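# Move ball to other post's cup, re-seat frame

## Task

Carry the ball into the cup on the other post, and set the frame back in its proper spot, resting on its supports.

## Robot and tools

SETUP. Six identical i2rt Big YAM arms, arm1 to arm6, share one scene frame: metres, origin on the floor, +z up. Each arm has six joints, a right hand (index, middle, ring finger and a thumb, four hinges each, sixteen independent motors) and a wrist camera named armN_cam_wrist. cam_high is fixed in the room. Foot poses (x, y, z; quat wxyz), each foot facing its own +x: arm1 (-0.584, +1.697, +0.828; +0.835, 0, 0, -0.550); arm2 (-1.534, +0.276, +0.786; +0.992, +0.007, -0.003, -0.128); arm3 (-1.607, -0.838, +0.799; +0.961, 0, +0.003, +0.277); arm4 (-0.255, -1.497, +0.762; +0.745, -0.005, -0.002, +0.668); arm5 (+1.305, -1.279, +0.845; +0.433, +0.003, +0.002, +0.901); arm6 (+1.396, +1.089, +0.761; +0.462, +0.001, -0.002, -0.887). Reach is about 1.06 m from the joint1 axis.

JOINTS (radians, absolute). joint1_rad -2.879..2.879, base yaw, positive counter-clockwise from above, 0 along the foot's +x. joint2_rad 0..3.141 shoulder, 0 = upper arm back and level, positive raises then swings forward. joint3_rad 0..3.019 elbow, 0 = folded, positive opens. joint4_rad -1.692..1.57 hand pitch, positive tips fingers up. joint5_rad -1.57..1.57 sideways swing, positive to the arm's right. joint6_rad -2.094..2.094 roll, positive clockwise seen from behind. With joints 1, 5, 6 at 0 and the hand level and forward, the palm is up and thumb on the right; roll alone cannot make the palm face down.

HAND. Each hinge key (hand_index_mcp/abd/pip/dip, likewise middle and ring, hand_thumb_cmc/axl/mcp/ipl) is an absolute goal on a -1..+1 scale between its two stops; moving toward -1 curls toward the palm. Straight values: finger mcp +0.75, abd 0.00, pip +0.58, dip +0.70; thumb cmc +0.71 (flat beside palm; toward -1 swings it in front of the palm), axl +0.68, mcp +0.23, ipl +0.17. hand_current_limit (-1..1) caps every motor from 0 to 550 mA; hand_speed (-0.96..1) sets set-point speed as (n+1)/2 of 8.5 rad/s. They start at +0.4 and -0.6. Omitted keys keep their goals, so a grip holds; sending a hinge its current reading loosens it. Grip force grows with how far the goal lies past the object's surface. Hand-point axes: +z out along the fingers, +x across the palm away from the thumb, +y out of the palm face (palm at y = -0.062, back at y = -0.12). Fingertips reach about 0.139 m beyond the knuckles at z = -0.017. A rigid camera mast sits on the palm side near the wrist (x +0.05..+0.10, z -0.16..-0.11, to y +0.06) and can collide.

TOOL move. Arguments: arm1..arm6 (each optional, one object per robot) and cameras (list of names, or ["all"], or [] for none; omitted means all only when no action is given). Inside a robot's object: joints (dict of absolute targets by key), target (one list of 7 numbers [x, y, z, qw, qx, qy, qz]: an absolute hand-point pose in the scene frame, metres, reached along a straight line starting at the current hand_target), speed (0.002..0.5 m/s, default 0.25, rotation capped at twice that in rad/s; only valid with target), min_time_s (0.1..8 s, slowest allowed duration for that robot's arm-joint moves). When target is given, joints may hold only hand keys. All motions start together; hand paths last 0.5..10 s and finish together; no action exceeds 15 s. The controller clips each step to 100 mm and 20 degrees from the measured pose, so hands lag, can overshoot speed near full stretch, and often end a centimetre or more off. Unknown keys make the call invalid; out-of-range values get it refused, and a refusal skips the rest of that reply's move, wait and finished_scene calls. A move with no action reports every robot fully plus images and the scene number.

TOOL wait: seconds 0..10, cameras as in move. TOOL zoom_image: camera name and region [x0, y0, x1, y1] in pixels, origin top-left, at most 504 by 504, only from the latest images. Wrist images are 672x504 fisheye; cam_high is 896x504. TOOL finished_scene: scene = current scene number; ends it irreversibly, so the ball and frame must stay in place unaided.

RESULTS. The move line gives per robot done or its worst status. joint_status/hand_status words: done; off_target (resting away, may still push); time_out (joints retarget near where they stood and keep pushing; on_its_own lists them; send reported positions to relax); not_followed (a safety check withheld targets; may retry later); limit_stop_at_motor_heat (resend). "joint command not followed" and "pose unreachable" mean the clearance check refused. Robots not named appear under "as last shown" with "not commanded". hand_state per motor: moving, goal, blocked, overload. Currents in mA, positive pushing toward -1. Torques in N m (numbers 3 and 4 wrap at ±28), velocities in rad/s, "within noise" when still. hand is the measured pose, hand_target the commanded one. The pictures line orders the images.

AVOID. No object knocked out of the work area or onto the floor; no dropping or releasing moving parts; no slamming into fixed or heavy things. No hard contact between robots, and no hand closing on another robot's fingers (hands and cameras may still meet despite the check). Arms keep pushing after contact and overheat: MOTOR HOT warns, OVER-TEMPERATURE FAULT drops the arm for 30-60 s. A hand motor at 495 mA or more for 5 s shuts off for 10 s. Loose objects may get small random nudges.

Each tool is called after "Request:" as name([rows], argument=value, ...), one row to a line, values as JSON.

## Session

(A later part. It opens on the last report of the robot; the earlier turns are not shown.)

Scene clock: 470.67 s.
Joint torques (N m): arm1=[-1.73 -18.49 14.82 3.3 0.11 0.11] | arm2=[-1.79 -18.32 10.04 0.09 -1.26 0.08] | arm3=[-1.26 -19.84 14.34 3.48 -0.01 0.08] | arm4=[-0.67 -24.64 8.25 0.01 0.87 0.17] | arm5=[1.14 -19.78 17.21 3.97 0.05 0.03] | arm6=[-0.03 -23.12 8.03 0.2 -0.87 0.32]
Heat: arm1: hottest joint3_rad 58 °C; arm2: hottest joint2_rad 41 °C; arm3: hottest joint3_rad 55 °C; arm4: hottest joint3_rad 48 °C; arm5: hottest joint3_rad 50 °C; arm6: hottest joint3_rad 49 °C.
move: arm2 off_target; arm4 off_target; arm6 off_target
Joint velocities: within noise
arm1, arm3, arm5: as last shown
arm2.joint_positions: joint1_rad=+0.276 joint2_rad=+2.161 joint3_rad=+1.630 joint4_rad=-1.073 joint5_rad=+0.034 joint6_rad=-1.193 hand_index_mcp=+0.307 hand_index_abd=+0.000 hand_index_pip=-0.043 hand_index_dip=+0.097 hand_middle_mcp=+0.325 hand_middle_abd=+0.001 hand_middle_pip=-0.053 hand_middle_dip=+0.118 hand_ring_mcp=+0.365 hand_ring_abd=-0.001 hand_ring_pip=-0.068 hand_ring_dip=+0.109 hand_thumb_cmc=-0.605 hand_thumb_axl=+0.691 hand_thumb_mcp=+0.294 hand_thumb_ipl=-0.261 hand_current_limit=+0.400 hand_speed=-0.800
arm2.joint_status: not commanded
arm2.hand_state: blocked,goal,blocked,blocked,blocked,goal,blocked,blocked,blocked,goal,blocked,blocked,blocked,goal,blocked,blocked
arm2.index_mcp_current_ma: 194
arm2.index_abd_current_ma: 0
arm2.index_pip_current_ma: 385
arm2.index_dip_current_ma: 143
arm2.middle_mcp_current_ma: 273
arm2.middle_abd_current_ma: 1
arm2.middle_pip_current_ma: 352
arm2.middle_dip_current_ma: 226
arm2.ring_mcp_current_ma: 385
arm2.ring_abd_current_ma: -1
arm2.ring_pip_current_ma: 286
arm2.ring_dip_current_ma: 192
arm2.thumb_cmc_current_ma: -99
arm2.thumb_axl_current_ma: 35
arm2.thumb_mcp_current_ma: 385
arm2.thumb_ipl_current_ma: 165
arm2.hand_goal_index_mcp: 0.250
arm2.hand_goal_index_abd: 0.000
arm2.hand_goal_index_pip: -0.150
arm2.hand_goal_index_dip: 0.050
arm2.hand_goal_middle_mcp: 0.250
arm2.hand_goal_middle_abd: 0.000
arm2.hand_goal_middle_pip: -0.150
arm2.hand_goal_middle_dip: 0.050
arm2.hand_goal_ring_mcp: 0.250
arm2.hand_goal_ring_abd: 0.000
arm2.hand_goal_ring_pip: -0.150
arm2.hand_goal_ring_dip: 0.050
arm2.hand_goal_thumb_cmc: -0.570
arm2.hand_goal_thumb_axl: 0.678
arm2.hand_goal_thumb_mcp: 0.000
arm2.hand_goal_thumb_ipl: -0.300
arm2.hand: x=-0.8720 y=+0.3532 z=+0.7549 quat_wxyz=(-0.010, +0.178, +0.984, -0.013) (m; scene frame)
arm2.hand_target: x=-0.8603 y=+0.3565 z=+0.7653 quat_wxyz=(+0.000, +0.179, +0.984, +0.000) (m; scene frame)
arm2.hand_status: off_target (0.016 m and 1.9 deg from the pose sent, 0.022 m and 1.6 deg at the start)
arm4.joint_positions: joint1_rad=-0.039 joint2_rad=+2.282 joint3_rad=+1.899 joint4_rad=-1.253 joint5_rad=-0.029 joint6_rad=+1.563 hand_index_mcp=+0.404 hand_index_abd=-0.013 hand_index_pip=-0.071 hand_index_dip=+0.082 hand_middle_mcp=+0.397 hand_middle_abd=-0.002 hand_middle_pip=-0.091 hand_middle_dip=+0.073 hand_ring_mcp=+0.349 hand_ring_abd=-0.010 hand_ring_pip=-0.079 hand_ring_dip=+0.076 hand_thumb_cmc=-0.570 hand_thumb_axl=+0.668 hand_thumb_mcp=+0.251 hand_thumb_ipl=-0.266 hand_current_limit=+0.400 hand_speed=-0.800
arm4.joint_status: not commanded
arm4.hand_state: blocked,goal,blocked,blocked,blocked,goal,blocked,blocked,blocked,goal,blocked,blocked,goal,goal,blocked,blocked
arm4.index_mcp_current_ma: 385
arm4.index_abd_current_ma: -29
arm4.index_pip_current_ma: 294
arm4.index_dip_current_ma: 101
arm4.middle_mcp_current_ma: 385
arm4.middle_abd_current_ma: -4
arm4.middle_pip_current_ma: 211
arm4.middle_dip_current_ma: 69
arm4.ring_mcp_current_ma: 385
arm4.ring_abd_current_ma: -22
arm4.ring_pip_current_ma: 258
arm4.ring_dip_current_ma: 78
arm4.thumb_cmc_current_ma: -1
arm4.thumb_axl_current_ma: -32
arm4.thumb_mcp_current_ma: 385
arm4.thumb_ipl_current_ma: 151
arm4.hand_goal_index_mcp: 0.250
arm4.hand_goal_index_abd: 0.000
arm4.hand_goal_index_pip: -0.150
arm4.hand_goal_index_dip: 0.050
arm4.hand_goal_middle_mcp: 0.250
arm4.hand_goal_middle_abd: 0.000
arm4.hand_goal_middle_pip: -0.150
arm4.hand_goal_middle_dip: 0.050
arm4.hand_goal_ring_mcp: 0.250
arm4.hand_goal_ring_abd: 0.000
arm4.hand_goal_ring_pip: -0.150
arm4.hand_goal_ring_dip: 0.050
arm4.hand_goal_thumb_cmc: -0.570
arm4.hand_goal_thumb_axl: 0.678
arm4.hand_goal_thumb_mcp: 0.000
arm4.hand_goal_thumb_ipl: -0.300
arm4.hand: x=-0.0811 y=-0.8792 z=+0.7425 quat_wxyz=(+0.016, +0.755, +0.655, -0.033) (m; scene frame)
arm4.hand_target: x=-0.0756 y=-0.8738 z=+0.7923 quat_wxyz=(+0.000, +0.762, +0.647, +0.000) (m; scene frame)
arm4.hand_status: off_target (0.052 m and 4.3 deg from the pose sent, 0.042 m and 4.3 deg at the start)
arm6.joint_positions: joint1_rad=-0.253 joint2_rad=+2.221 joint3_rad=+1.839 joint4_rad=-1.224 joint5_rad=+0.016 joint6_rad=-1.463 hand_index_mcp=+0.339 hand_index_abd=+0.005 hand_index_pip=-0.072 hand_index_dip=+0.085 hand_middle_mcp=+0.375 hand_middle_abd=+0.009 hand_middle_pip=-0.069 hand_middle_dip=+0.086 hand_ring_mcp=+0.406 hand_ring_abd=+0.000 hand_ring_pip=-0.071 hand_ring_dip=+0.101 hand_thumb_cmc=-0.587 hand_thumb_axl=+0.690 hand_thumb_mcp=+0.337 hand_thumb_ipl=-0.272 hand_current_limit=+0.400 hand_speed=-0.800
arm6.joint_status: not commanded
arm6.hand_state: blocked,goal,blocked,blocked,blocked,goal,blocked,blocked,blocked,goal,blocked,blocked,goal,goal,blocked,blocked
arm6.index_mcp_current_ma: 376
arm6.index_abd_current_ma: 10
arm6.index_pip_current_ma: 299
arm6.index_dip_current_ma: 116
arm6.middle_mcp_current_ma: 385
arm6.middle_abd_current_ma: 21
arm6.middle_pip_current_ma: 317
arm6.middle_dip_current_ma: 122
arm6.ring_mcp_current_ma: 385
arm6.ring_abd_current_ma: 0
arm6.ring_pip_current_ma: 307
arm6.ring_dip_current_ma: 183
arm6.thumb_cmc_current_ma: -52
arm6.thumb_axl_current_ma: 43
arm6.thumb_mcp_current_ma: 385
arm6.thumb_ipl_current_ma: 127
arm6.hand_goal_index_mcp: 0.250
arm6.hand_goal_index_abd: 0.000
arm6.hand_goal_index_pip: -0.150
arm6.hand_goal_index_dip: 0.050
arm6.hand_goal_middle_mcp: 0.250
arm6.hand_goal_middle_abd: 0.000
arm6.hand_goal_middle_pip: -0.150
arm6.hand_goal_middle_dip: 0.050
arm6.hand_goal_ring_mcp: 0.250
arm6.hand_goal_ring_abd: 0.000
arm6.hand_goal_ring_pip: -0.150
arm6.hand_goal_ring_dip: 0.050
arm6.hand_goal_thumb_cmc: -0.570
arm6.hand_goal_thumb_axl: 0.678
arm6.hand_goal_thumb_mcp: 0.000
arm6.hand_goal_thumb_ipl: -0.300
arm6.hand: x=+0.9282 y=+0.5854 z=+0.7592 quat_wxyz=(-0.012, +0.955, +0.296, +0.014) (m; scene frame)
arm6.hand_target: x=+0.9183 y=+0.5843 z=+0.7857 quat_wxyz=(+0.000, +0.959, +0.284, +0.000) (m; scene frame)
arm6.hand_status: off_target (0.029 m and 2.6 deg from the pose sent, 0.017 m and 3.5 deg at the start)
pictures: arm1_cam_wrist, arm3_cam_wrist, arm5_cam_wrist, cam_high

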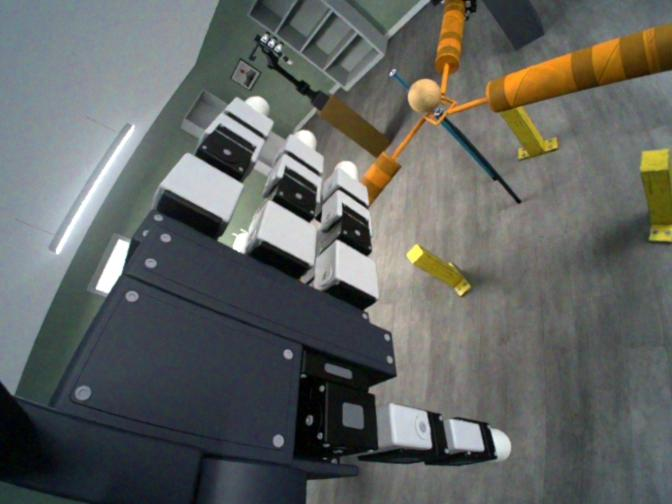

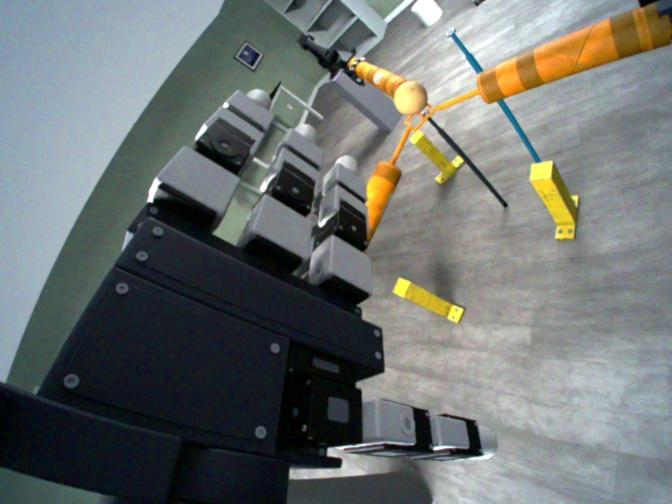

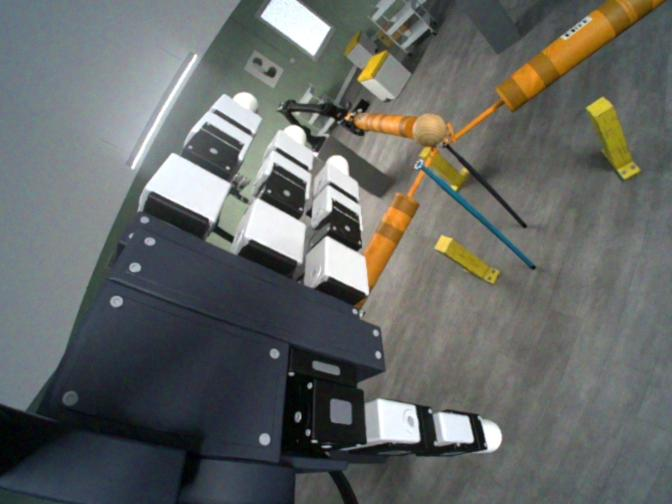

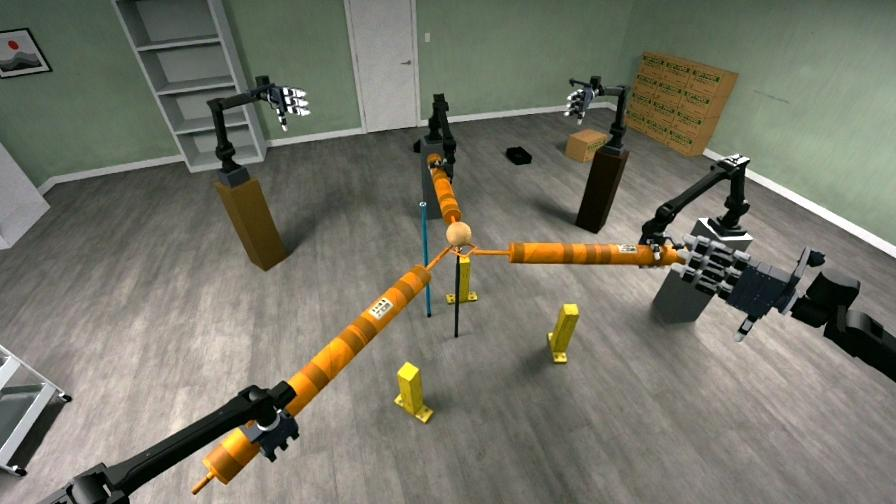

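Request:
move(arm2={"target": [-0.8555, 0.3625, 0.714, 0, 0.1790, 0.9838, 0], "speed": 0.035}, arm4={"target": [-0.0705, -0.868, 0.741, 0, 0.7620, 0.6476, 0], "speed": 0.035}, arm6={"target": [0.9215, 0.5905, 0.729, 0, 0.9590, 0.2834, 0], "speed": 0.035}, cameras=["cam_high", "arm3_cam_wrist", "arm5_cam_wrist", "arm1_cam_wrist"])

Request:
zoom_image(camera="cam_high", region=[410, 180, 510, 280])

Request:
zoom_image(camera="arm3_cam_wrist", region=[380, 60, 500, 180])

Request:
zoom_image(camera="arm5_cam_wrist", region=[400, 80, 520, 200])

Request:
zoom_image(camera="arm1_cam_wrist", region=[380, 60, 500, 180])

Scene clock: 488.40 s.
Joint torques (N m): arm1=[-1.73 -18.49 14.82 3.32 0.11 0.11] | arm2=[-1.2 -18.43 9.18 0.34 -1.37 0.15] | arm3=[-1.26 -19.78 14.32 3.48 -0.01 0.08] | arm4=[-0.44 -21.3 8.51 0.49 0.72 0.15] | arm5=[1.14 -19.84 17.21 3.99 0.06 0.04] | arm6=[-0.32 -21.83 7.21 0.31 -0.81 0.27]
Heat: arm1: hottest joint3_rad 58 °C; arm2: hottest joint3_rad 41 °C; arm3: hottest joint3_rad 55 °C; arm4: hottest joint3_rad 47 °C; arm5: hottest joint3_rad 50 °C; arm6: hottest joint3_rad 49 °C.
move: arm2 off_target; arm4 off_target; arm6 off_target
Joint velocities: within noise
arm1, arm3, arm5: as last shown
arm2.joint_positions: joint1_rad=+0.278 joint2_rad=+2.239 joint3_rad=+1.630 joint4_rad=-0.992 joint5_rad=+0.037 joint6_rad=-1.194 hand_index_mcp=+0.310 hand_index_abd=+0.001 hand_index_pip=-0.043 hand_index_dip=+0.092 hand_middle_mcp=+0.327 hand_middle_abd=+0.003 hand_middle_pip=-0.053 hand_middle_dip=+0.117 hand_ring_mcp=+0.367 hand_ring_abd=+0.001 hand_ring_pip=-0.068 hand_ring_dip=+0.109 hand_thumb_cmc=-0.605 hand_thumb_axl=+0.691 hand_thumb_mcp=+0.294 hand_thumb_ipl=-0.261 hand_current_limit=+0.400 hand_speed=-0.800
arm2.joint_status: not commanded
arm2.hand_state: blocked,goal,blocked,blocked,blocked,goal,blocked,blocked,blocked,goal,blocked,blocked,blocked,goal,blocked,blocked
arm2.index_mcp_current_ma: 208
arm2.index_abd_current_ma: 1
arm2.index_pip_current_ma: 385
arm2.index_dip_current_ma: 124
arm2.middle_mcp_current_ma: 282
arm2.middle_abd_current_ma: 3
arm2.middle_pip_current_ma: 352
arm2.middle_dip_current_ma: 224
arm2.ring_mcp_current_ma: 385
arm2.ring_abd_current_ma: 1
arm2.ring_pip_current_ma: 286
arm2.ring_dip_current_ma: 188
arm2.thumb_cmc_current_ma: -99
arm2.thumb_axl_current_ma: 35
arm2.thumb_mcp_current_ma: 385
arm2.thumb_ipl_current_ma: 165
arm2.hand_goal_index_mcp: 0.250
arm2.hand_goal_index_abd: 0.000
arm2.hand_goal_index_pip: -0.150
arm2.hand_goal_index_dip: 0.050
arm2.hand_goal_middle_mcp: 0.250
arm2.hand_goal_middle_abd: 0.000
arm2.hand_goal_middle_pip: -0.150
arm2.hand_goal_middle_dip: 0.050
arm2.hand_goal_ring_mcp: 0.250
arm2.hand_goal_ring_abd: 0.000
arm2.hand_goal_ring_pip: -0.150
arm2.hand_goal_ring_dip: 0.050
arm2.hand_goal_thumb_cmc: -0.570
arm2.hand_goal_thumb_axl: 0.678
arm2.hand_goal_thumb_mcp: 0.000
arm2.hand_goal_thumb_ipl: -0.300
arm2.hand: x=-0.8665 y=+0.3548 z=+0.7083 quat_wxyz=(-0.008, +0.177, +0.984, -0.014) (m; scene frame)
arm2.hand_target: x=-0.8560 y=+0.3625 z=+0.7141 quat_wxyz=(+0.000, +0.179, +0.984, +0.000) (m; scene frame)
arm2.hand_status: off_target (0.015 m and 1.9 deg from the pose sent, 0.045 m and 1.9 deg at the start)
arm4.joint_positions: joint1_rad=-0.043 joint2_rad=+2.308 joint3_rad=+1.876 joint4_rad=-1.183 joint5_rad=-0.024 joint6_rad=+1.559 hand_index_mcp=+0.402 hand_index_abd=-0.006 hand_index_pip=-0.080 hand_index_dip=+0.079 hand_middle_mcp=+0.397 hand_middle_abd=-0.001 hand_middle_pip=-0.091 hand_middle_dip=+0.073 hand_ring_mcp=+0.362 hand_ring_abd=-0.010 hand_ring_pip=-0.074 hand_ring_dip=+0.080 hand_thumb_cmc=-0.583 hand_thumb_axl=+0.668 hand_thumb_mcp=+0.253 hand_thumb_ipl=-0.266 hand_current_limit=+0.400 hand_speed=-0.800
arm4.joint_status: not commanded
arm4.hand_state: blocked,goal,blocked,blocked,blocked,goal,blocked,blocked,blocked,goal,blocked,blocked,goal,goal,blocked,blocked
arm4.index_mcp_current_ma: 385
arm4.index_abd_current_ma: -12
arm4.index_pip_current_ma: 256
arm4.index_dip_current_ma: 90
arm4.middle_mcp_current_ma: 385
arm4.middle_abd_current_ma: -1
arm4.middle_pip_current_ma: 211
arm4.middle_dip_current_ma: 69
arm4.ring_mcp_current_ma: 385
arm4.ring_abd_current_ma: -22
arm4.ring_pip_current_ma: 284
arm4.ring_dip_current_ma: 95
arm4.thumb_cmc_current_ma: -34
arm4.thumb_axl_current_ma: -32
arm4.thumb_mcp_current_ma: 385
arm4.thumb_ipl_current_ma: 151
arm4.hand_goal_index_mcp: 0.250
arm4.hand_goal_index_abd: 0.000
arm4.hand_goal_index_pip: -0.150
arm4.hand_goal_index_dip: 0.050
arm4.hand_goal_middle_mcp: 0.250
arm4.hand_goal_middle_abd: 0.000
arm4.hand_goal_middle_pip: -0.150
arm4.hand_goal_middle_dip: 0.050
arm4.hand_goal_ring_mcp: 0.250
arm4.hand_goal_ring_abd: 0.000
arm4.hand_goal_ring_pip: -0.150
arm4.hand_goal_ring_dip: 0.050
arm4.hand_goal_thumb_cmc: -0.570
arm4.hand_goal_thumb_axl: 0.678
arm4.hand_goal_thumb_mcp: 0.000
arm4.hand_goal_thumb_ipl: -0.300
arm4.hand: x=-0.0769 y=-0.8756 z=+0.7171 quat_wxyz=(+0.011, +0.755, +0.655, -0.023) (m; scene frame)
arm4.hand_target: x=-0.0707 y=-0.8683 z=+0.7408 quat_wxyz=(+0.000, +0.762, +0.648, +0.000) (m; scene frame)
arm4.hand_status: off_target (0.026 m and 3.1 deg from the pose sent, 0.015 m and 4.3 deg at the start)
arm6.joint_positions: joint1_rad=-0.253 joint2_rad=+2.252 joint3_rad=+1.767 joint4_rad=-1.100 joint5_rad=+0.015 joint6_rad=-1.463 hand_index_mcp=+0.339 hand_index_abd=+0.005 hand_index_pip=-0.072 hand_index_dip=+0.085 hand_middle_mcp=+0.372 hand_middle_abd=+0.009 hand_middle_pip=-0.076 hand_middle_dip=+0.086 hand_ring_mcp=+0.399 hand_ring_abd=-0.002 hand_ring_pip=-0.080 hand_ring_dip=+0.093 hand_thumb_cmc=-0.577 hand_thumb_axl=+0.690 hand_thumb_mcp=+0.334 hand_thumb_ipl=-0.272 hand_current_limit=+0.400 hand_speed=-0.800
arm6.joint_status: not commanded
arm6.hand_state: blocked,goal,blocked,blocked,blocked,goal,blocked,blocked,blocked,goal,blocked,blocked,goal,goal,blocked,blocked
arm6.index_mcp_current_ma: 376
arm6.index_abd_current_ma: 11
arm6.index_pip_current_ma: 299
arm6.index_dip_current_ma: 116
arm6.middle_mcp_current_ma: 385
arm6.middle_abd_current_ma: 21
arm6.middle_pip_current_ma: 283
arm6.middle_dip_current_ma: 121
arm6.ring_mcp_current_ma: 385
arm6.ring_abd_current_ma: -3
arm6.ring_pip_current_ma: 264
arm6.ring_dip_current_ma: 149
arm6.thumb_cmc_current_ma: -19
arm6.thumb_axl_current_ma: 43
arm6.thumb_mcp_current_ma: 385
arm6.thumb_ipl_current_ma: 127
arm6.hand_goal_index_mcp: 0.250
arm6.hand_goal_index_abd: 0.000
arm6.hand_goal_index_pip: -0.150
arm6.hand_goal_index_dip: 0.050
arm6.hand_goal_middle_mcp: 0.250
arm6.hand_goal_middle_abd: 0.000
arm6.hand_goal_middle_pip: -0.150
arm6.hand_goal_middle_dip: 0.050
arm6.hand_goal_ring_mcp: 0.250
arm6.hand_goal_ring_abd: 0.000
arm6.hand_goal_ring_pip: -0.150
arm6.hand_goal_ring_dip: 0.050
arm6.hand_goal_thumb_cmc: -0.570
arm6.hand_goal_thumb_axl: 0.678
arm6.hand_goal_thumb_mcp: 0.000
arm6.hand_goal_thumb_ipl: -0.300
arm6.hand: x=+0.9314 y=+0.5875 z=+0.7147 quat_wxyz=(-0.008, +0.955, +0.296, +0.006) (m; scene frame)
arm6.hand_target: x=+0.9216 y=+0.5907 z=+0.7289 quat_wxyz=(+0.000, +0.959, +0.284, +0.000) (m; scene frame)
arm6.hand_status: off_target (0.018 m and 1.9 deg from the pose sent, 0.032 m and 2.6 deg at the start)
pictures: arm1_cam_wrist, arm3_cam_wrist, arm5_cam_wrist, cam_high

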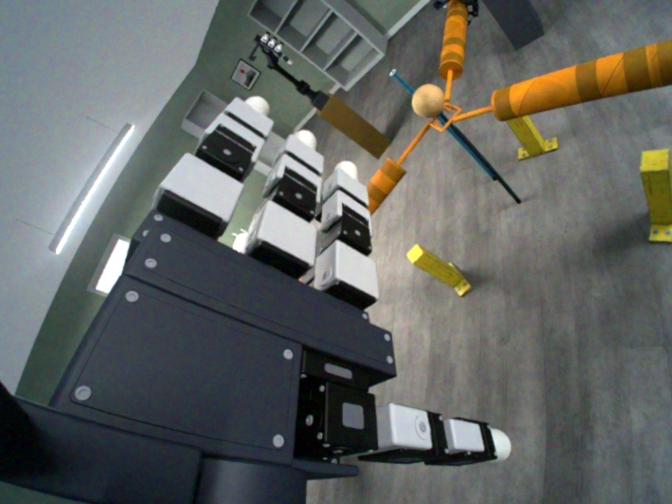

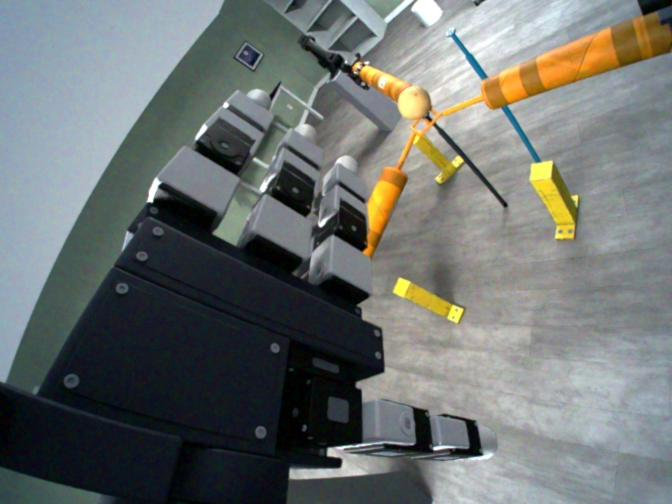

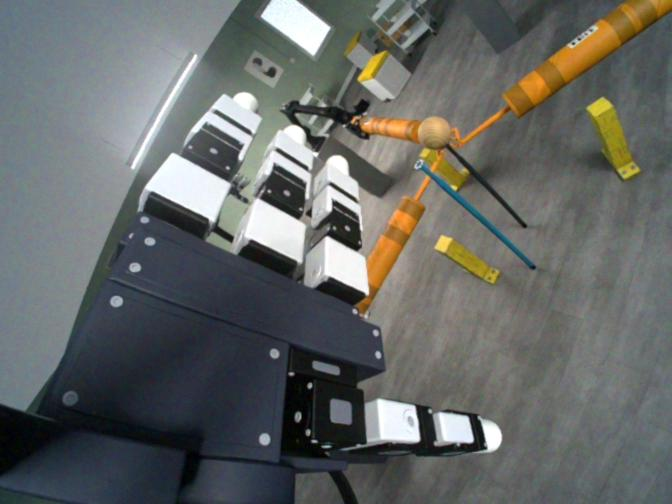

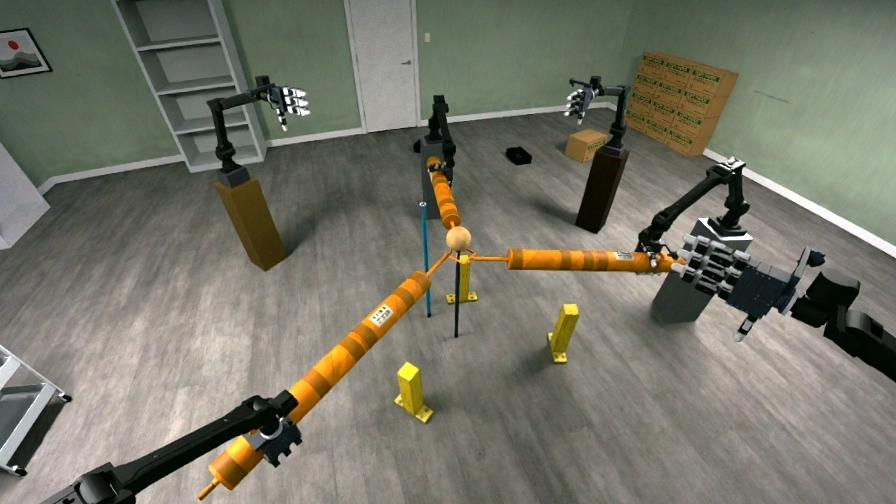

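Scaled by 5.040 from the camera's 896x504 image, which has a finer 1280x720 frame.

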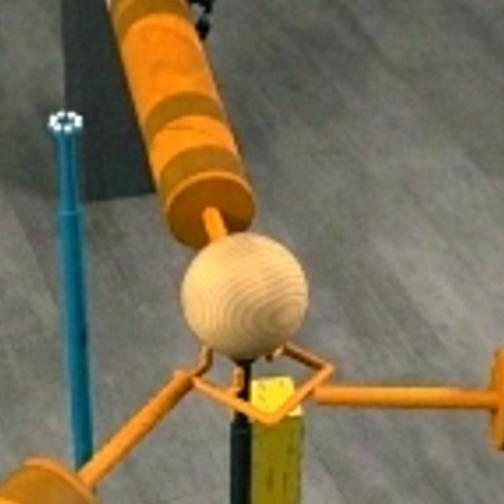

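Scaled by 4.200 from the camera's 672x504 image, which has a finer 960x720 frame.

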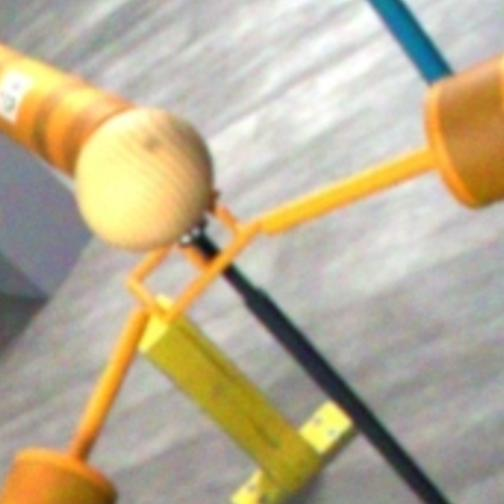

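Scaled by 4.200 from the camera's 672x504 image, which has a finer 960x720 frame.

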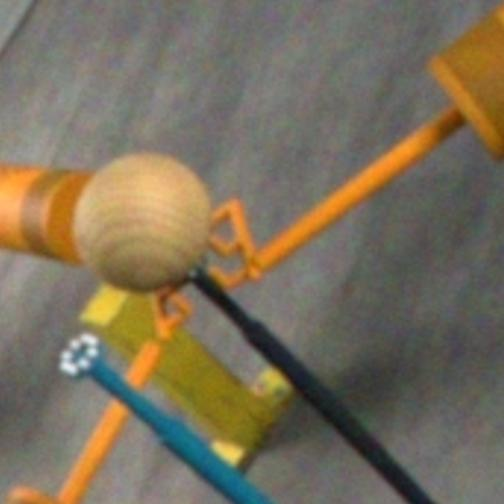

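Scaled by 4.200 from the camera's 672x504 image, which has a finer 960x720 frame.

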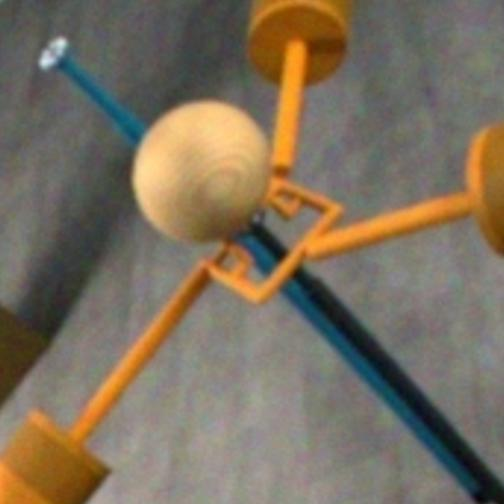

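Request:
move(arm2={"target": [-0.8555, 0.3625, 0.671, 0, 0.1790, 0.9838, 0], "speed": 0.04}, arm4={"target": [-0.0705, -0.868, 0.677, 0, 0.7620, 0.6476, 0], "speed": 0.04}, arm6={"target": [0.9215, 0.5905, 0.677, 0, 0.9590, 0.2834, 0], "speed": 0.04}, cameras=["cam_high", "arm3_cam_wrist", "arm5_cam_wrist", "arm1_cam_wrist"])

Request:
zoom_image(camera="cam_high", region=[410, 180, 510, 280])

Request:
zoom_image(camera="arm3_cam_wrist", region=[380, 60, 500, 180])

Request:
zoom_image(camera="arm1_cam_wrist", region=[380, 60, 500, 180])

Scene clock: 504.13 s.
Joint torques (N m): arm1=[-1.73 -18.43 14.83 3.3 0.11 0.12] | arm2=[-1.26 -18.96 8.25 0.34 -1.1 0.14] | arm3=[-1.26 -19.78 14.32 3.45 -0.01 0.08] | arm4=[-0.67 -20.95 7.87 0.58 0.75 0.16] | arm5=[1.08 -19.84 17.21 3.97 0.06 0.03] | arm6=[-0.38 -22.07 6.64 0.34 -1.02 0.27]
Heat: arm1: hottest joint3_rad 58 °C; arm2: hottest joint2_rad 41 °C; arm3: hottest joint3_rad 55 °C; arm4: hottest joint3_rad 46 °C; arm5: hottest joint3_rad 51 °C; arm6: hottest joint3_rad 48 °C.
move: arm2 off_target; arm4 off_target; arm6 off_target
Joint velocities: within noise
arm1, arm3, arm5: as last shown
arm2.joint_positions: joint1_rad=+0.278 joint2_rad=+2.310 joint3_rad=+1.630 joint4_rad=-0.918 joint5_rad=+0.030 joint6_rad=-1.194 hand_index_mcp=+0.310 hand_index_abd=+0.001 hand_index_pip=-0.043 hand_index_dip=+0.092 hand_middle_mcp=+0.327 hand_middle_abd=+0.001 hand_middle_pip=-0.053 hand_middle_dip=+0.114 hand_ring_mcp=+0.367 hand_ring_abd=-0.001 hand_ring_pip=-0.068 hand_ring_dip=+0.100 hand_thumb_cmc=-0.601 hand_thumb_axl=+0.691 hand_thumb_mcp=+0.294 hand_thumb_ipl=-0.261 hand_current_limit=+0.400 hand_speed=-0.800
arm2.joint_status: not commanded
arm2.hand_state: blocked,goal,blocked,blocked,blocked,goal,blocked,blocked,blocked,goal,blocked,blocked,blocked,goal,blocked,blocked
arm2.index_mcp_current_ma: 209
arm2.index_abd_current_ma: 0
arm2.index_pip_current_ma: 385
arm2.index_dip_current_ma: 124
arm2.middle_mcp_current_ma: 282
arm2.middle_abd_current_ma: 1
arm2.middle_pip_current_ma: 352
arm2.middle_dip_current_ma: 209
arm2.ring_mcp_current_ma: 385
arm2.ring_abd_current_ma: -1
arm2.ring_pip_current_ma: 286
arm2.ring_dip_current_ma: 155
arm2.thumb_cmc_current_ma: -87
arm2.thumb_axl_current_ma: 35
arm2.thumb_mcp_current_ma: 385
arm2.thumb_ipl_current_ma: 165
arm2.hand_goal_index_mcp: 0.250
arm2.hand_goal_index_abd: 0.000
arm2.hand_goal_index_pip: -0.150
arm2.hand_goal_index_dip: 0.050
arm2.hand_goal_middle_mcp: 0.250
arm2.hand_goal_middle_abd: 0.000
arm2.hand_goal_middle_pip: -0.150
arm2.hand_goal_middle_dip: 0.050
arm2.hand_goal_ring_mcp: 0.250
arm2.hand_goal_ring_abd: 0.000
arm2.hand_goal_ring_pip: -0.150
arm2.hand_goal_ring_dip: 0.050
arm2.hand_goal_thumb_cmc: -0.570
arm2.hand_goal_thumb_axl: 0.678
arm2.hand_goal_thumb_mcp: 0.000
arm2.hand_goal_thumb_ipl: -0.300
arm2.hand: x=-0.8642 y=+0.3565 z=+0.6661 quat_wxyz=(-0.007, +0.177, +0.984, -0.010) (m; scene frame)
arm2.hand_target: x=-0.8557 y=+0.3626 z=+0.6712 quat_wxyz=(+0.000, +0.179, +0.984, +0.000) (m; scene frame)
arm2.hand_status: off_target (0.012 m and 1.5 deg from the pose sent, 0.040 m and 1.9 deg at the start)
arm4.joint_positions: joint1_rad=-0.043 joint2_rad=+2.385 joint3_rad=+1.849 joint4_rad=-1.070 joint5_rad=-0.025 joint6_rad=+1.559 hand_index_mcp=+0.401 hand_index_abd=-0.006 hand_index_pip=-0.082 hand_index_dip=+0.077 hand_middle_mcp=+0.397 hand_middle_abd=-0.001 hand_middle_pip=-0.091 hand_middle_dip=+0.073 hand_ring_mcp=+0.364 hand_ring_abd=-0.010 hand_ring_pip=-0.074 hand_ring_dip=+0.080 hand_thumb_cmc=-0.583 hand_thumb_axl=+0.668 hand_thumb_mcp=+0.255 hand_thumb_ipl=-0.265 hand_current_limit=+0.400 hand_speed=-0.800
arm4.joint_status: not commanded
arm4.hand_state: blocked,goal,blocked,blocked,blocked,goal,blocked,blocked,blocked,goal,blocked,blocked,goal,goal,blocked,blocked
arm4.index_mcp_current_ma: 385
arm4.index_abd_current_ma: -11
arm4.index_pip_current_ma: 249
arm4.index_dip_current_ma: 82
arm4.middle_mcp_current_ma: 385
arm4.middle_abd_current_ma: -1
arm4.middle_pip_current_ma: 211
arm4.middle_dip_current_ma: 69
arm4.ring_mcp_current_ma: 385
arm4.ring_abd_current_ma: -22
arm4.ring_pip_current_ma: 284
arm4.ring_dip_current_ma: 95
arm4.thumb_cmc_current_ma: -34
arm4.thumb_axl_current_ma: -32
arm4.thumb_mcp_current_ma: 385
arm4.thumb_ipl_current_ma: 157
arm4.hand_goal_index_mcp: 0.250
arm4.hand_goal_index_abd: 0.000
arm4.hand_goal_index_pip: -0.150
arm4.hand_goal_index_dip: 0.050
arm4.hand_goal_middle_mcp: 0.250
arm4.hand_goal_middle_abd: 0.000
arm4.hand_goal_middle_pip: -0.150
arm4.hand_goal_middle_dip: 0.050
arm4.hand_goal_ring_mcp: 0.250
arm4.hand_goal_ring_abd: 0.000
arm4.hand_goal_ring_pip: -0.150
arm4.hand_goal_ring_dip: 0.050
arm4.hand_goal_thumb_cmc: -0.570
arm4.hand_goal_thumb_axl: 0.678
arm4.hand_goal_thumb_mcp: 0.000
arm4.hand_goal_thumb_ipl: -0.300
arm4.hand: x=-0.0763 y=-0.8750 z=+0.6577 quat_wxyz=(+0.007, +0.755, +0.656, -0.020) (m; scene frame)
arm4.hand_target: x=-0.0707 y=-0.8682 z=+0.6767 quat_wxyz=(+0.000, +0.762, +0.648, +0.000) (m; scene frame)
arm4.hand_status: off_target (0.021 m and 2.7 deg from the pose sent, 0.041 m and 3.1 deg at the start)
arm6.joint_positions: joint1_rad=-0.253 joint2_rad=+2.323 joint3_rad=+1.747 joint4_rad=-1.008 joint5_rad=+0.020 joint6_rad=-1.463 hand_index_mcp=+0.339 hand_index_abd=+0.005 hand_index_pip=-0.072 hand_index_dip=+0.085 hand_middle_mcp=+0.372 hand_middle_abd=+0.009 hand_middle_pip=-0.076 hand_middle_dip=+0.081 hand_ring_mcp=+0.399 hand_ring_abd=-0.002 hand_ring_pip=-0.081 hand_ring_dip=+0.083 hand_thumb_cmc=-0.576 hand_thumb_axl=+0.690 hand_thumb_mcp=+0.334 hand_thumb_ipl=-0.272 hand_current_limit=+0.400 hand_speed=-0.800
arm6.joint_status: not commanded
arm6.hand_state: blocked,goal,blocked,blocked,blocked,goal,blocked,blocked,blocked,goal,blocked,blocked,goal,goal,blocked,blocked
arm6.index_mcp_current_ma: 376
arm6.index_abd_current_ma: 11
arm6.index_pip_current_ma: 299
arm6.index_dip_current_ma: 116
arm6.middle_mcp_current_ma: 385
arm6.middle_abd_current_ma: 21
arm6.middle_pip_current_ma: 283
arm6.middle_dip_current_ma: 101
arm6.ring_mcp_current_ma: 385
arm6.ring_abd_current_ma: -3
arm6.ring_pip_current_ma: 260
arm6.ring_dip_current_ma: 109
arm6.thumb_cmc_current_ma: -16
arm6.thumb_axl_current_ma: 43
arm6.thumb_mcp_current_ma: 385
arm6.thumb_ipl_current_ma: 127
arm6.hand_goal_index_mcp: 0.250
arm6.hand_goal_index_abd: 0.000
arm6.hand_goal_index_pip: -0.150
arm6.hand_goal_index_dip: 0.050
arm6.hand_goal_middle_mcp: 0.250
arm6.hand_goal_middle_abd: 0.000
arm6.hand_goal_middle_pip: -0.150
arm6.hand_goal_middle_dip: 0.050
arm6.hand_goal_ring_mcp: 0.250
arm6.hand_goal_ring_abd: 0.000
arm6.hand_goal_ring_pip: -0.150
arm6.hand_goal_ring_dip: 0.050
arm6.hand_goal_thumb_cmc: -0.570
arm6.hand_goal_thumb_axl: 0.678
arm6.hand_goal_thumb_mcp: 0.000
arm6.hand_goal_thumb_ipl: -0.300
arm6.hand: x=+0.9309 y=+0.5880 z=+0.6635 quat_wxyz=(-0.010, +0.955, +0.296, +0.004) (m; scene frame)
arm6.hand_target: x=+0.9216 y=+0.5907 z=+0.6767 quat_wxyz=(+0.000, +0.959, +0.284, +0.000) (m; scene frame)
arm6.hand_status: off_target (0.017 m and 1.9 deg from the pose sent, 0.039 m and 1.9 deg at the start)
pictures: arm1_cam_wrist, arm3_cam_wrist, arm5_cam_wrist, cam_high

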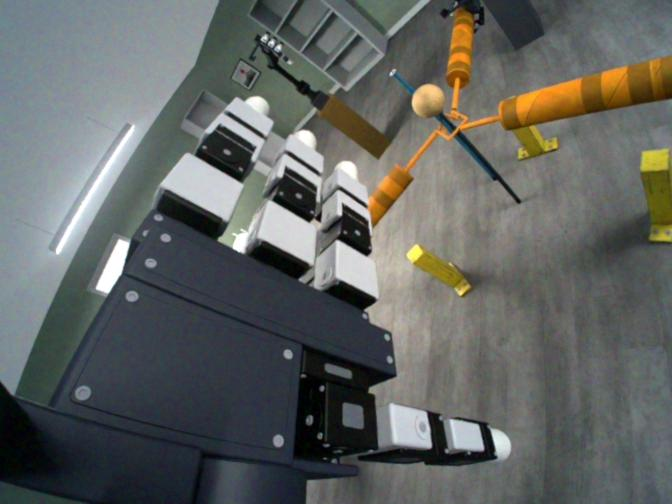

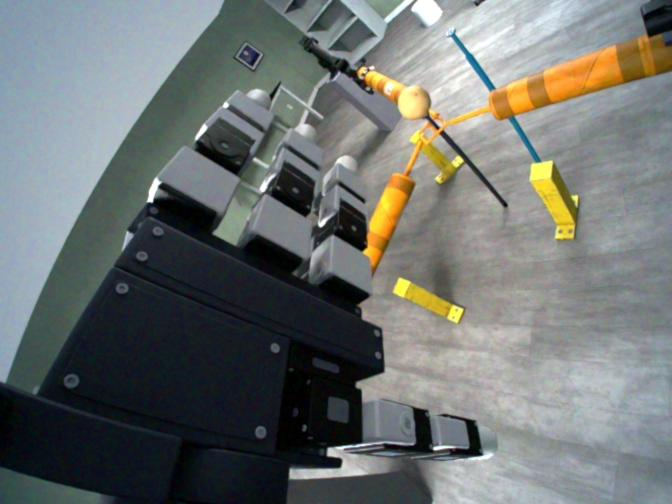

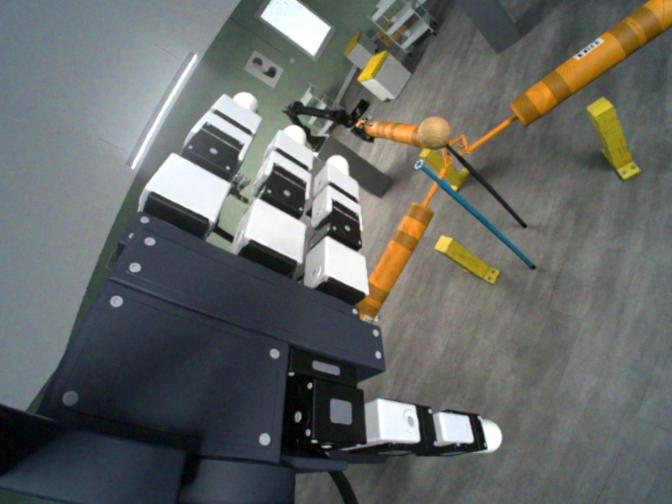

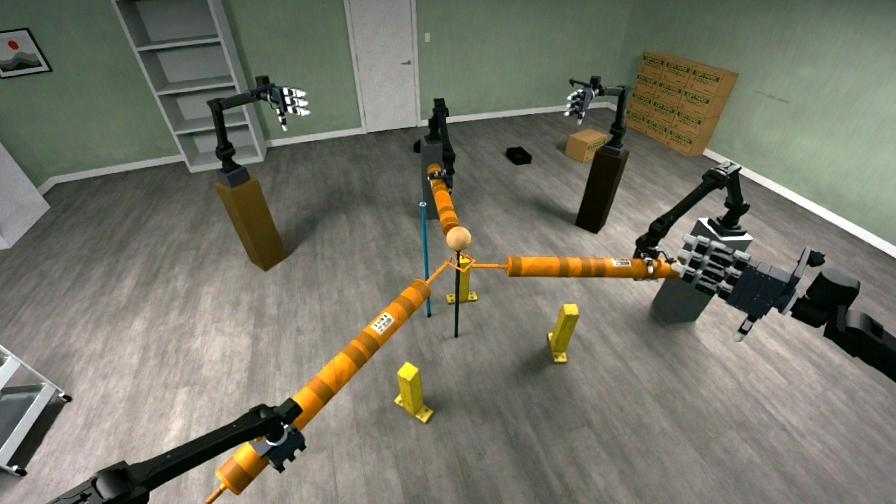

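Scaled by 5.040 from the camera's 896x504 image, which has a finer 1280x720 frame.

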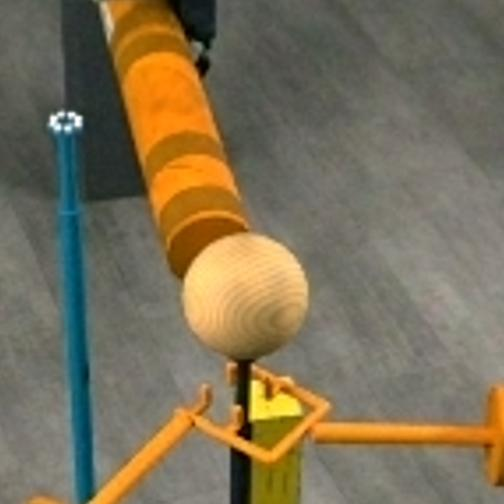

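Scaled by 4.200 from the camera's 672x504 image, which has a finer 960x720 frame.

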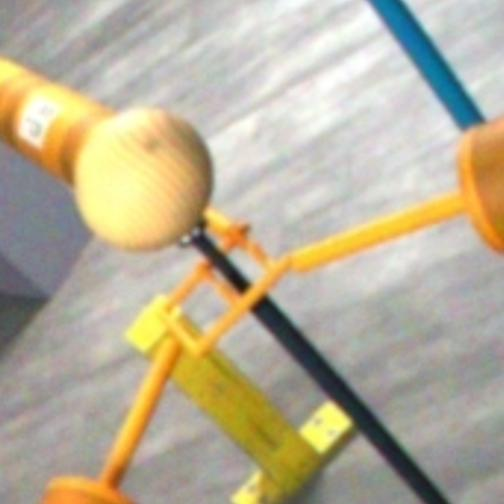

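Scaled by 4.200 from the camera's 672x504 image, which has a finer 960x720 frame.

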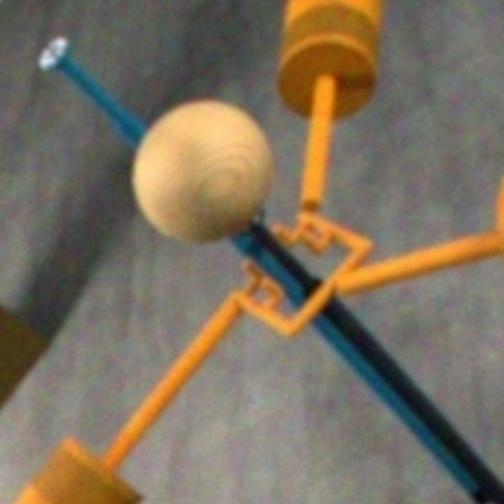

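Request:
move(arm2={"target": [-0.899, 0.4375, 0.673, 0, 0.1790, 0.9838, 0], "speed": 0.06}, arm4={"target": [-0.114, -0.793, 0.679, 0, 0.7620, 0.6476, 0], "speed": 0.06}, arm6={"target": [0.879, 0.666, 0.679, 0, 0.9590, 0.2834, 0], "speed": 0.06}, cameras=["cam_high"])

Request:
zoom_image(camera="cam_high", region=[410, 180, 510, 300])

Scene clock: 514.83 s.
Joint torques (N m): arm1=[-1.67 -18.49 14.83 3.3 0.11 0.11] | arm2=[-0.26 -20.72 6.48 -0.14 -0.95 0.24] | arm3=[-1.32 -19.9 14.32 3.48 -0.01 0.08] | arm4=[0.38 -22.12 13.55 -1.05 0.75 0.24] | arm5=[1.03 -19.84 17.22 3.99 0.06 0.03] | arm6=[-1.08 -23.71 6.11 -0.1 -0.98 0.12]
Heat: arm1: hottest joint3_rad 58 °C; arm2: hottest joint2_rad 41 °C; arm3: hottest joint3_rad 55 °C; arm4: hottest joint3_rad 46 °C; arm5: hottest joint3_rad 51 °C; arm6: hottest joint3_rad 47 °C.
move: arm2 off_target; arm4 off_target; arm6 off_target
Joint velocities: within noise
arm1, arm3, arm5: as last shown
arm2.joint_positions: joint1_rad=+0.394 joint2_rad=+2.271 joint3_rad=+1.496 joint4_rad=-0.835 joint5_rad=+0.026 joint6_rad=-1.075 hand_index_mcp=+0.310 hand_index_abd=+0.003 hand_index_pip=-0.043 hand_index_dip=+0.092 hand_middle_mcp=+0.327 hand_middle_abd=+0.005 hand_middle_pip=-0.053 hand_middle_dip=+0.111 hand_ring_mcp=+0.367 hand_ring_abd=+0.002 hand_ring_pip=-0.068 hand_ring_dip=+0.094 hand_thumb_cmc=-0.598 hand_thumb_axl=+0.691 hand_thumb_mcp=+0.294 hand_thumb_ipl=-0.261 hand_current_limit=+0.400 hand_speed=-0.800
arm2.joint_status: not commanded
arm2.hand_state: blocked,goal,blocked,blocked,blocked,goal,blocked,blocked,blocked,goal,blocked,blocked,blocked,goal,blocked,blocked
arm2.index_mcp_current_ma: 210
arm2.index_abd_current_ma: 4
arm2.index_pip_current_ma: 385
arm2.index_dip_current_ma: 124
arm2.middle_mcp_current_ma: 282
arm2.middle_abd_current_ma: 6
arm2.middle_pip_current_ma: 352
arm2.middle_dip_current_ma: 197
arm2.ring_mcp_current_ma: 385
arm2.ring_abd_current_ma: 3
arm2.ring_pip_current_ma: 286
arm2.ring_dip_current_ma: 130
arm2.thumb_cmc_current_ma: -76
arm2.thumb_axl_current_ma: 35
arm2.thumb_mcp_current_ma: 385
arm2.thumb_ipl_current_ma: 165
arm2.hand_goal_index_mcp: 0.250
arm2.hand_goal_index_abd: 0.000
arm2.hand_goal_index_pip: -0.150
arm2.hand_goal_index_dip: 0.050
arm2.hand_goal_middle_mcp: 0.250
arm2.hand_goal_middle_abd: 0.000
arm2.hand_goal_middle_pip: -0.150
arm2.hand_goal_middle_dip: 0.050
arm2.hand_goal_ring_mcp: 0.250
arm2.hand_goal_ring_abd: 0.000
arm2.hand_goal_ring_pip: -0.150
arm2.hand_goal_ring_dip: 0.050
arm2.hand_goal_thumb_cmc: -0.570
arm2.hand_goal_thumb_axl: 0.678
arm2.hand_goal_thumb_mcp: 0.000
arm2.hand_goal_thumb_ipl: -0.300
arm2.hand: x=-0.9052 y=+0.4238 z=+0.6508 quat_wxyz=(-0.011, +0.178, +0.984, -0.011) (m; scene frame)
arm2.hand_target: x=-0.8991 y=+0.4374 z=+0.6727 quat_wxyz=(+0.000, +0.179, +0.984, +0.000) (m; scene frame)
arm2.hand_status: off_target (0.027 m and 1.8 deg from the pose sent, 0.089 m and 1.5 deg at the start)
arm4.joint_positions: joint1_rad=+0.015 joint2_rad=+2.576 joint3_rad=+2.195 joint4_rad=-1.220 joint5_rad=-0.026 joint6_rad=+1.621 hand_index_mcp=+0.399 hand_index_abd=-0.006 hand_index_pip=-0.082 hand_index_dip=+0.077 hand_middle_mcp=+0.397 hand_middle_abd=-0.004 hand_middle_pip=-0.091 hand_middle_dip=+0.073 hand_ring_mcp=+0.365 hand_ring_abd=-0.013 hand_ring_pip=-0.073 hand_ring_dip=+0.081 hand_thumb_cmc=-0.582 hand_thumb_axl=+0.668 hand_thumb_mcp=+0.255 hand_thumb_ipl=-0.265 hand_current_limit=+0.400 hand_speed=-0.800
arm4.joint_status: not commanded
arm4.hand_state: blocked,goal,blocked,blocked,blocked,goal,blocked,blocked,blocked,goal,blocked,blocked,goal,goal,blocked,blocked
arm4.index_mcp_current_ma: 385
arm4.index_abd_current_ma: -11
arm4.index_pip_current_ma: 249
arm4.index_dip_current_ma: 82
arm4.middle_mcp_current_ma: 385
arm4.middle_abd_current_ma: -6
arm4.middle_pip_current_ma: 211
arm4.middle_dip_current_ma: 69
arm4.ring_mcp_current_ma: 385
arm4.ring_abd_current_ma: -29
arm4.ring_pip_current_ma: 285
arm4.ring_dip_current_ma: 97
arm4.thumb_cmc_current_ma: -32
arm4.thumb_axl_current_ma: -32
arm4.thumb_mcp_current_ma: 385
arm4.thumb_ipl_current_ma: 157
arm4.hand_goal_index_mcp: 0.250
arm4.hand_goal_index_abd: 0.000
arm4.hand_goal_index_pip: -0.150
arm4.hand_goal_index_dip: 0.050
arm4.hand_goal_middle_mcp: 0.250
arm4.hand_goal_middle_abd: 0.000
arm4.hand_goal_middle_pip: -0.150
arm4.hand_goal_middle_dip: 0.050
arm4.hand_goal_ring_mcp: 0.250
arm4.hand_goal_ring_abd: 0.000
arm4.hand_goal_ring_pip: -0.150
arm4.hand_goal_ring_dip: 0.050
arm4.hand_goal_thumb_cmc: -0.570
arm4.hand_goal_thumb_axl: 0.678
arm4.hand_goal_thumb_mcp: 0.000
arm4.hand_goal_thumb_ipl: -0.300
arm4.hand: x=-0.1090 y=-0.8101 z=+0.6446 quat_wxyz=(+0.007, +0.756, +0.654, -0.019) (m; scene frame)
arm4.hand_target: x=-0.1142 y=-0.7941 z=+0.6788 quat_wxyz=(-0.001, +0.762, +0.648, +0.000) (m; scene frame)
arm4.hand_status: off_target (0.039 m and 2.5 deg from the pose sent, 0.093 m and 2.7 deg at the start)
arm6.joint_positions: joint1_rad=-0.377 joint2_rad=+2.323 joint3_rad=+1.707 joint4_rad=-0.977 joint5_rad=+0.019 joint6_rad=-1.583 hand_index_mcp=+0.339 hand_index_abd=+0.006 hand_index_pip=-0.072 hand_index_dip=+0.085 hand_middle_mcp=+0.372 hand_middle_abd=+0.009 hand_middle_pip=-0.077 hand_middle_dip=+0.080 hand_ring_mcp=+0.402 hand_ring_abd=+0.000 hand_ring_pip=-0.086 hand_ring_dip=+0.084 hand_thumb_cmc=-0.587 hand_thumb_axl=+0.690 hand_thumb_mcp=+0.334 hand_thumb_ipl=-0.270 hand_current_limit=+0.400 hand_speed=-0.800
arm6.joint_status: not commanded
arm6.hand_state: blocked,goal,blocked,blocked,blocked,goal,blocked,blocked,blocked,goal,blocked,blocked,goal,goal,blocked,blocked
arm6.index_mcp_current_ma: 376
arm6.index_abd_current_ma: 14
arm6.index_pip_current_ma: 299
arm6.index_dip_current_ma: 116
arm6.middle_mcp_current_ma: 385
arm6.middle_abd_current_ma: 21
arm6.middle_pip_current_ma: 276
arm6.middle_dip_current_ma: 97
arm6.ring_mcp_current_ma: 385
arm6.ring_abd_current_ma: 0
arm6.ring_pip_current_ma: 240
arm6.ring_dip_current_ma: 114
arm6.thumb_cmc_current_ma: -51
arm6.thumb_axl_current_ma: 43
arm6.thumb_mcp_current_ma: 385
arm6.thumb_ipl_current_ma: 138
arm6.hand_goal_index_mcp: 0.250
arm6.hand_goal_index_abd: 0.000
arm6.hand_goal_index_pip: -0.150
arm6.hand_goal_index_dip: 0.050
arm6.hand_goal_middle_mcp: 0.250
arm6.hand_goal_middle_abd: 0.000
arm6.hand_goal_middle_pip: -0.150
arm6.hand_goal_middle_dip: 0.050
arm6.hand_goal_ring_mcp: 0.250
arm6.hand_goal_ring_abd: 0.000
arm6.hand_goal_ring_pip: -0.150
arm6.hand_goal_ring_dip: 0.050
arm6.hand_goal_thumb_cmc: -0.570
arm6.hand_goal_thumb_axl: 0.678
arm6.hand_goal_thumb_mcp: 0.000
arm6.hand_goal_thumb_ipl: -0.300
arm6.hand: x=+0.8918 y=+0.6582 z=+0.6505 quat_wxyz=(-0.010, +0.956, +0.294, +0.010) (m; scene frame)
arm6.hand_target: x=+0.8793 y=+0.6659 z=+0.6780 quat_wxyz=(+0.000, +0.959, +0.284, +0.000) (m; scene frame)
arm6.hand_status: off_target (0.032 m and 2.0 deg from the pose sent, 0.095 m and 1.9 deg at the start)
pictures: cam_high

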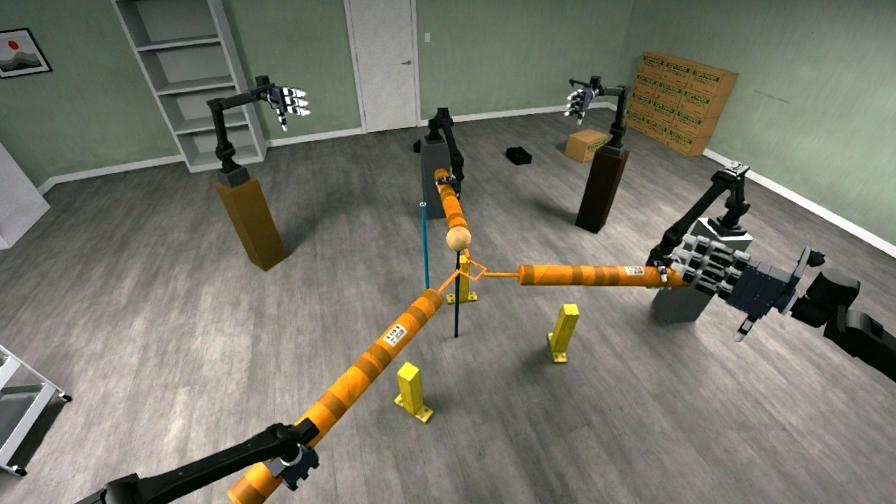

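Scaled by 4.200 from the camera's 896x504 image, which has a finer 1280x720 frame.

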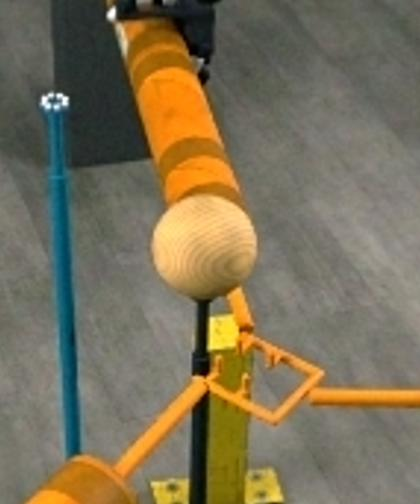

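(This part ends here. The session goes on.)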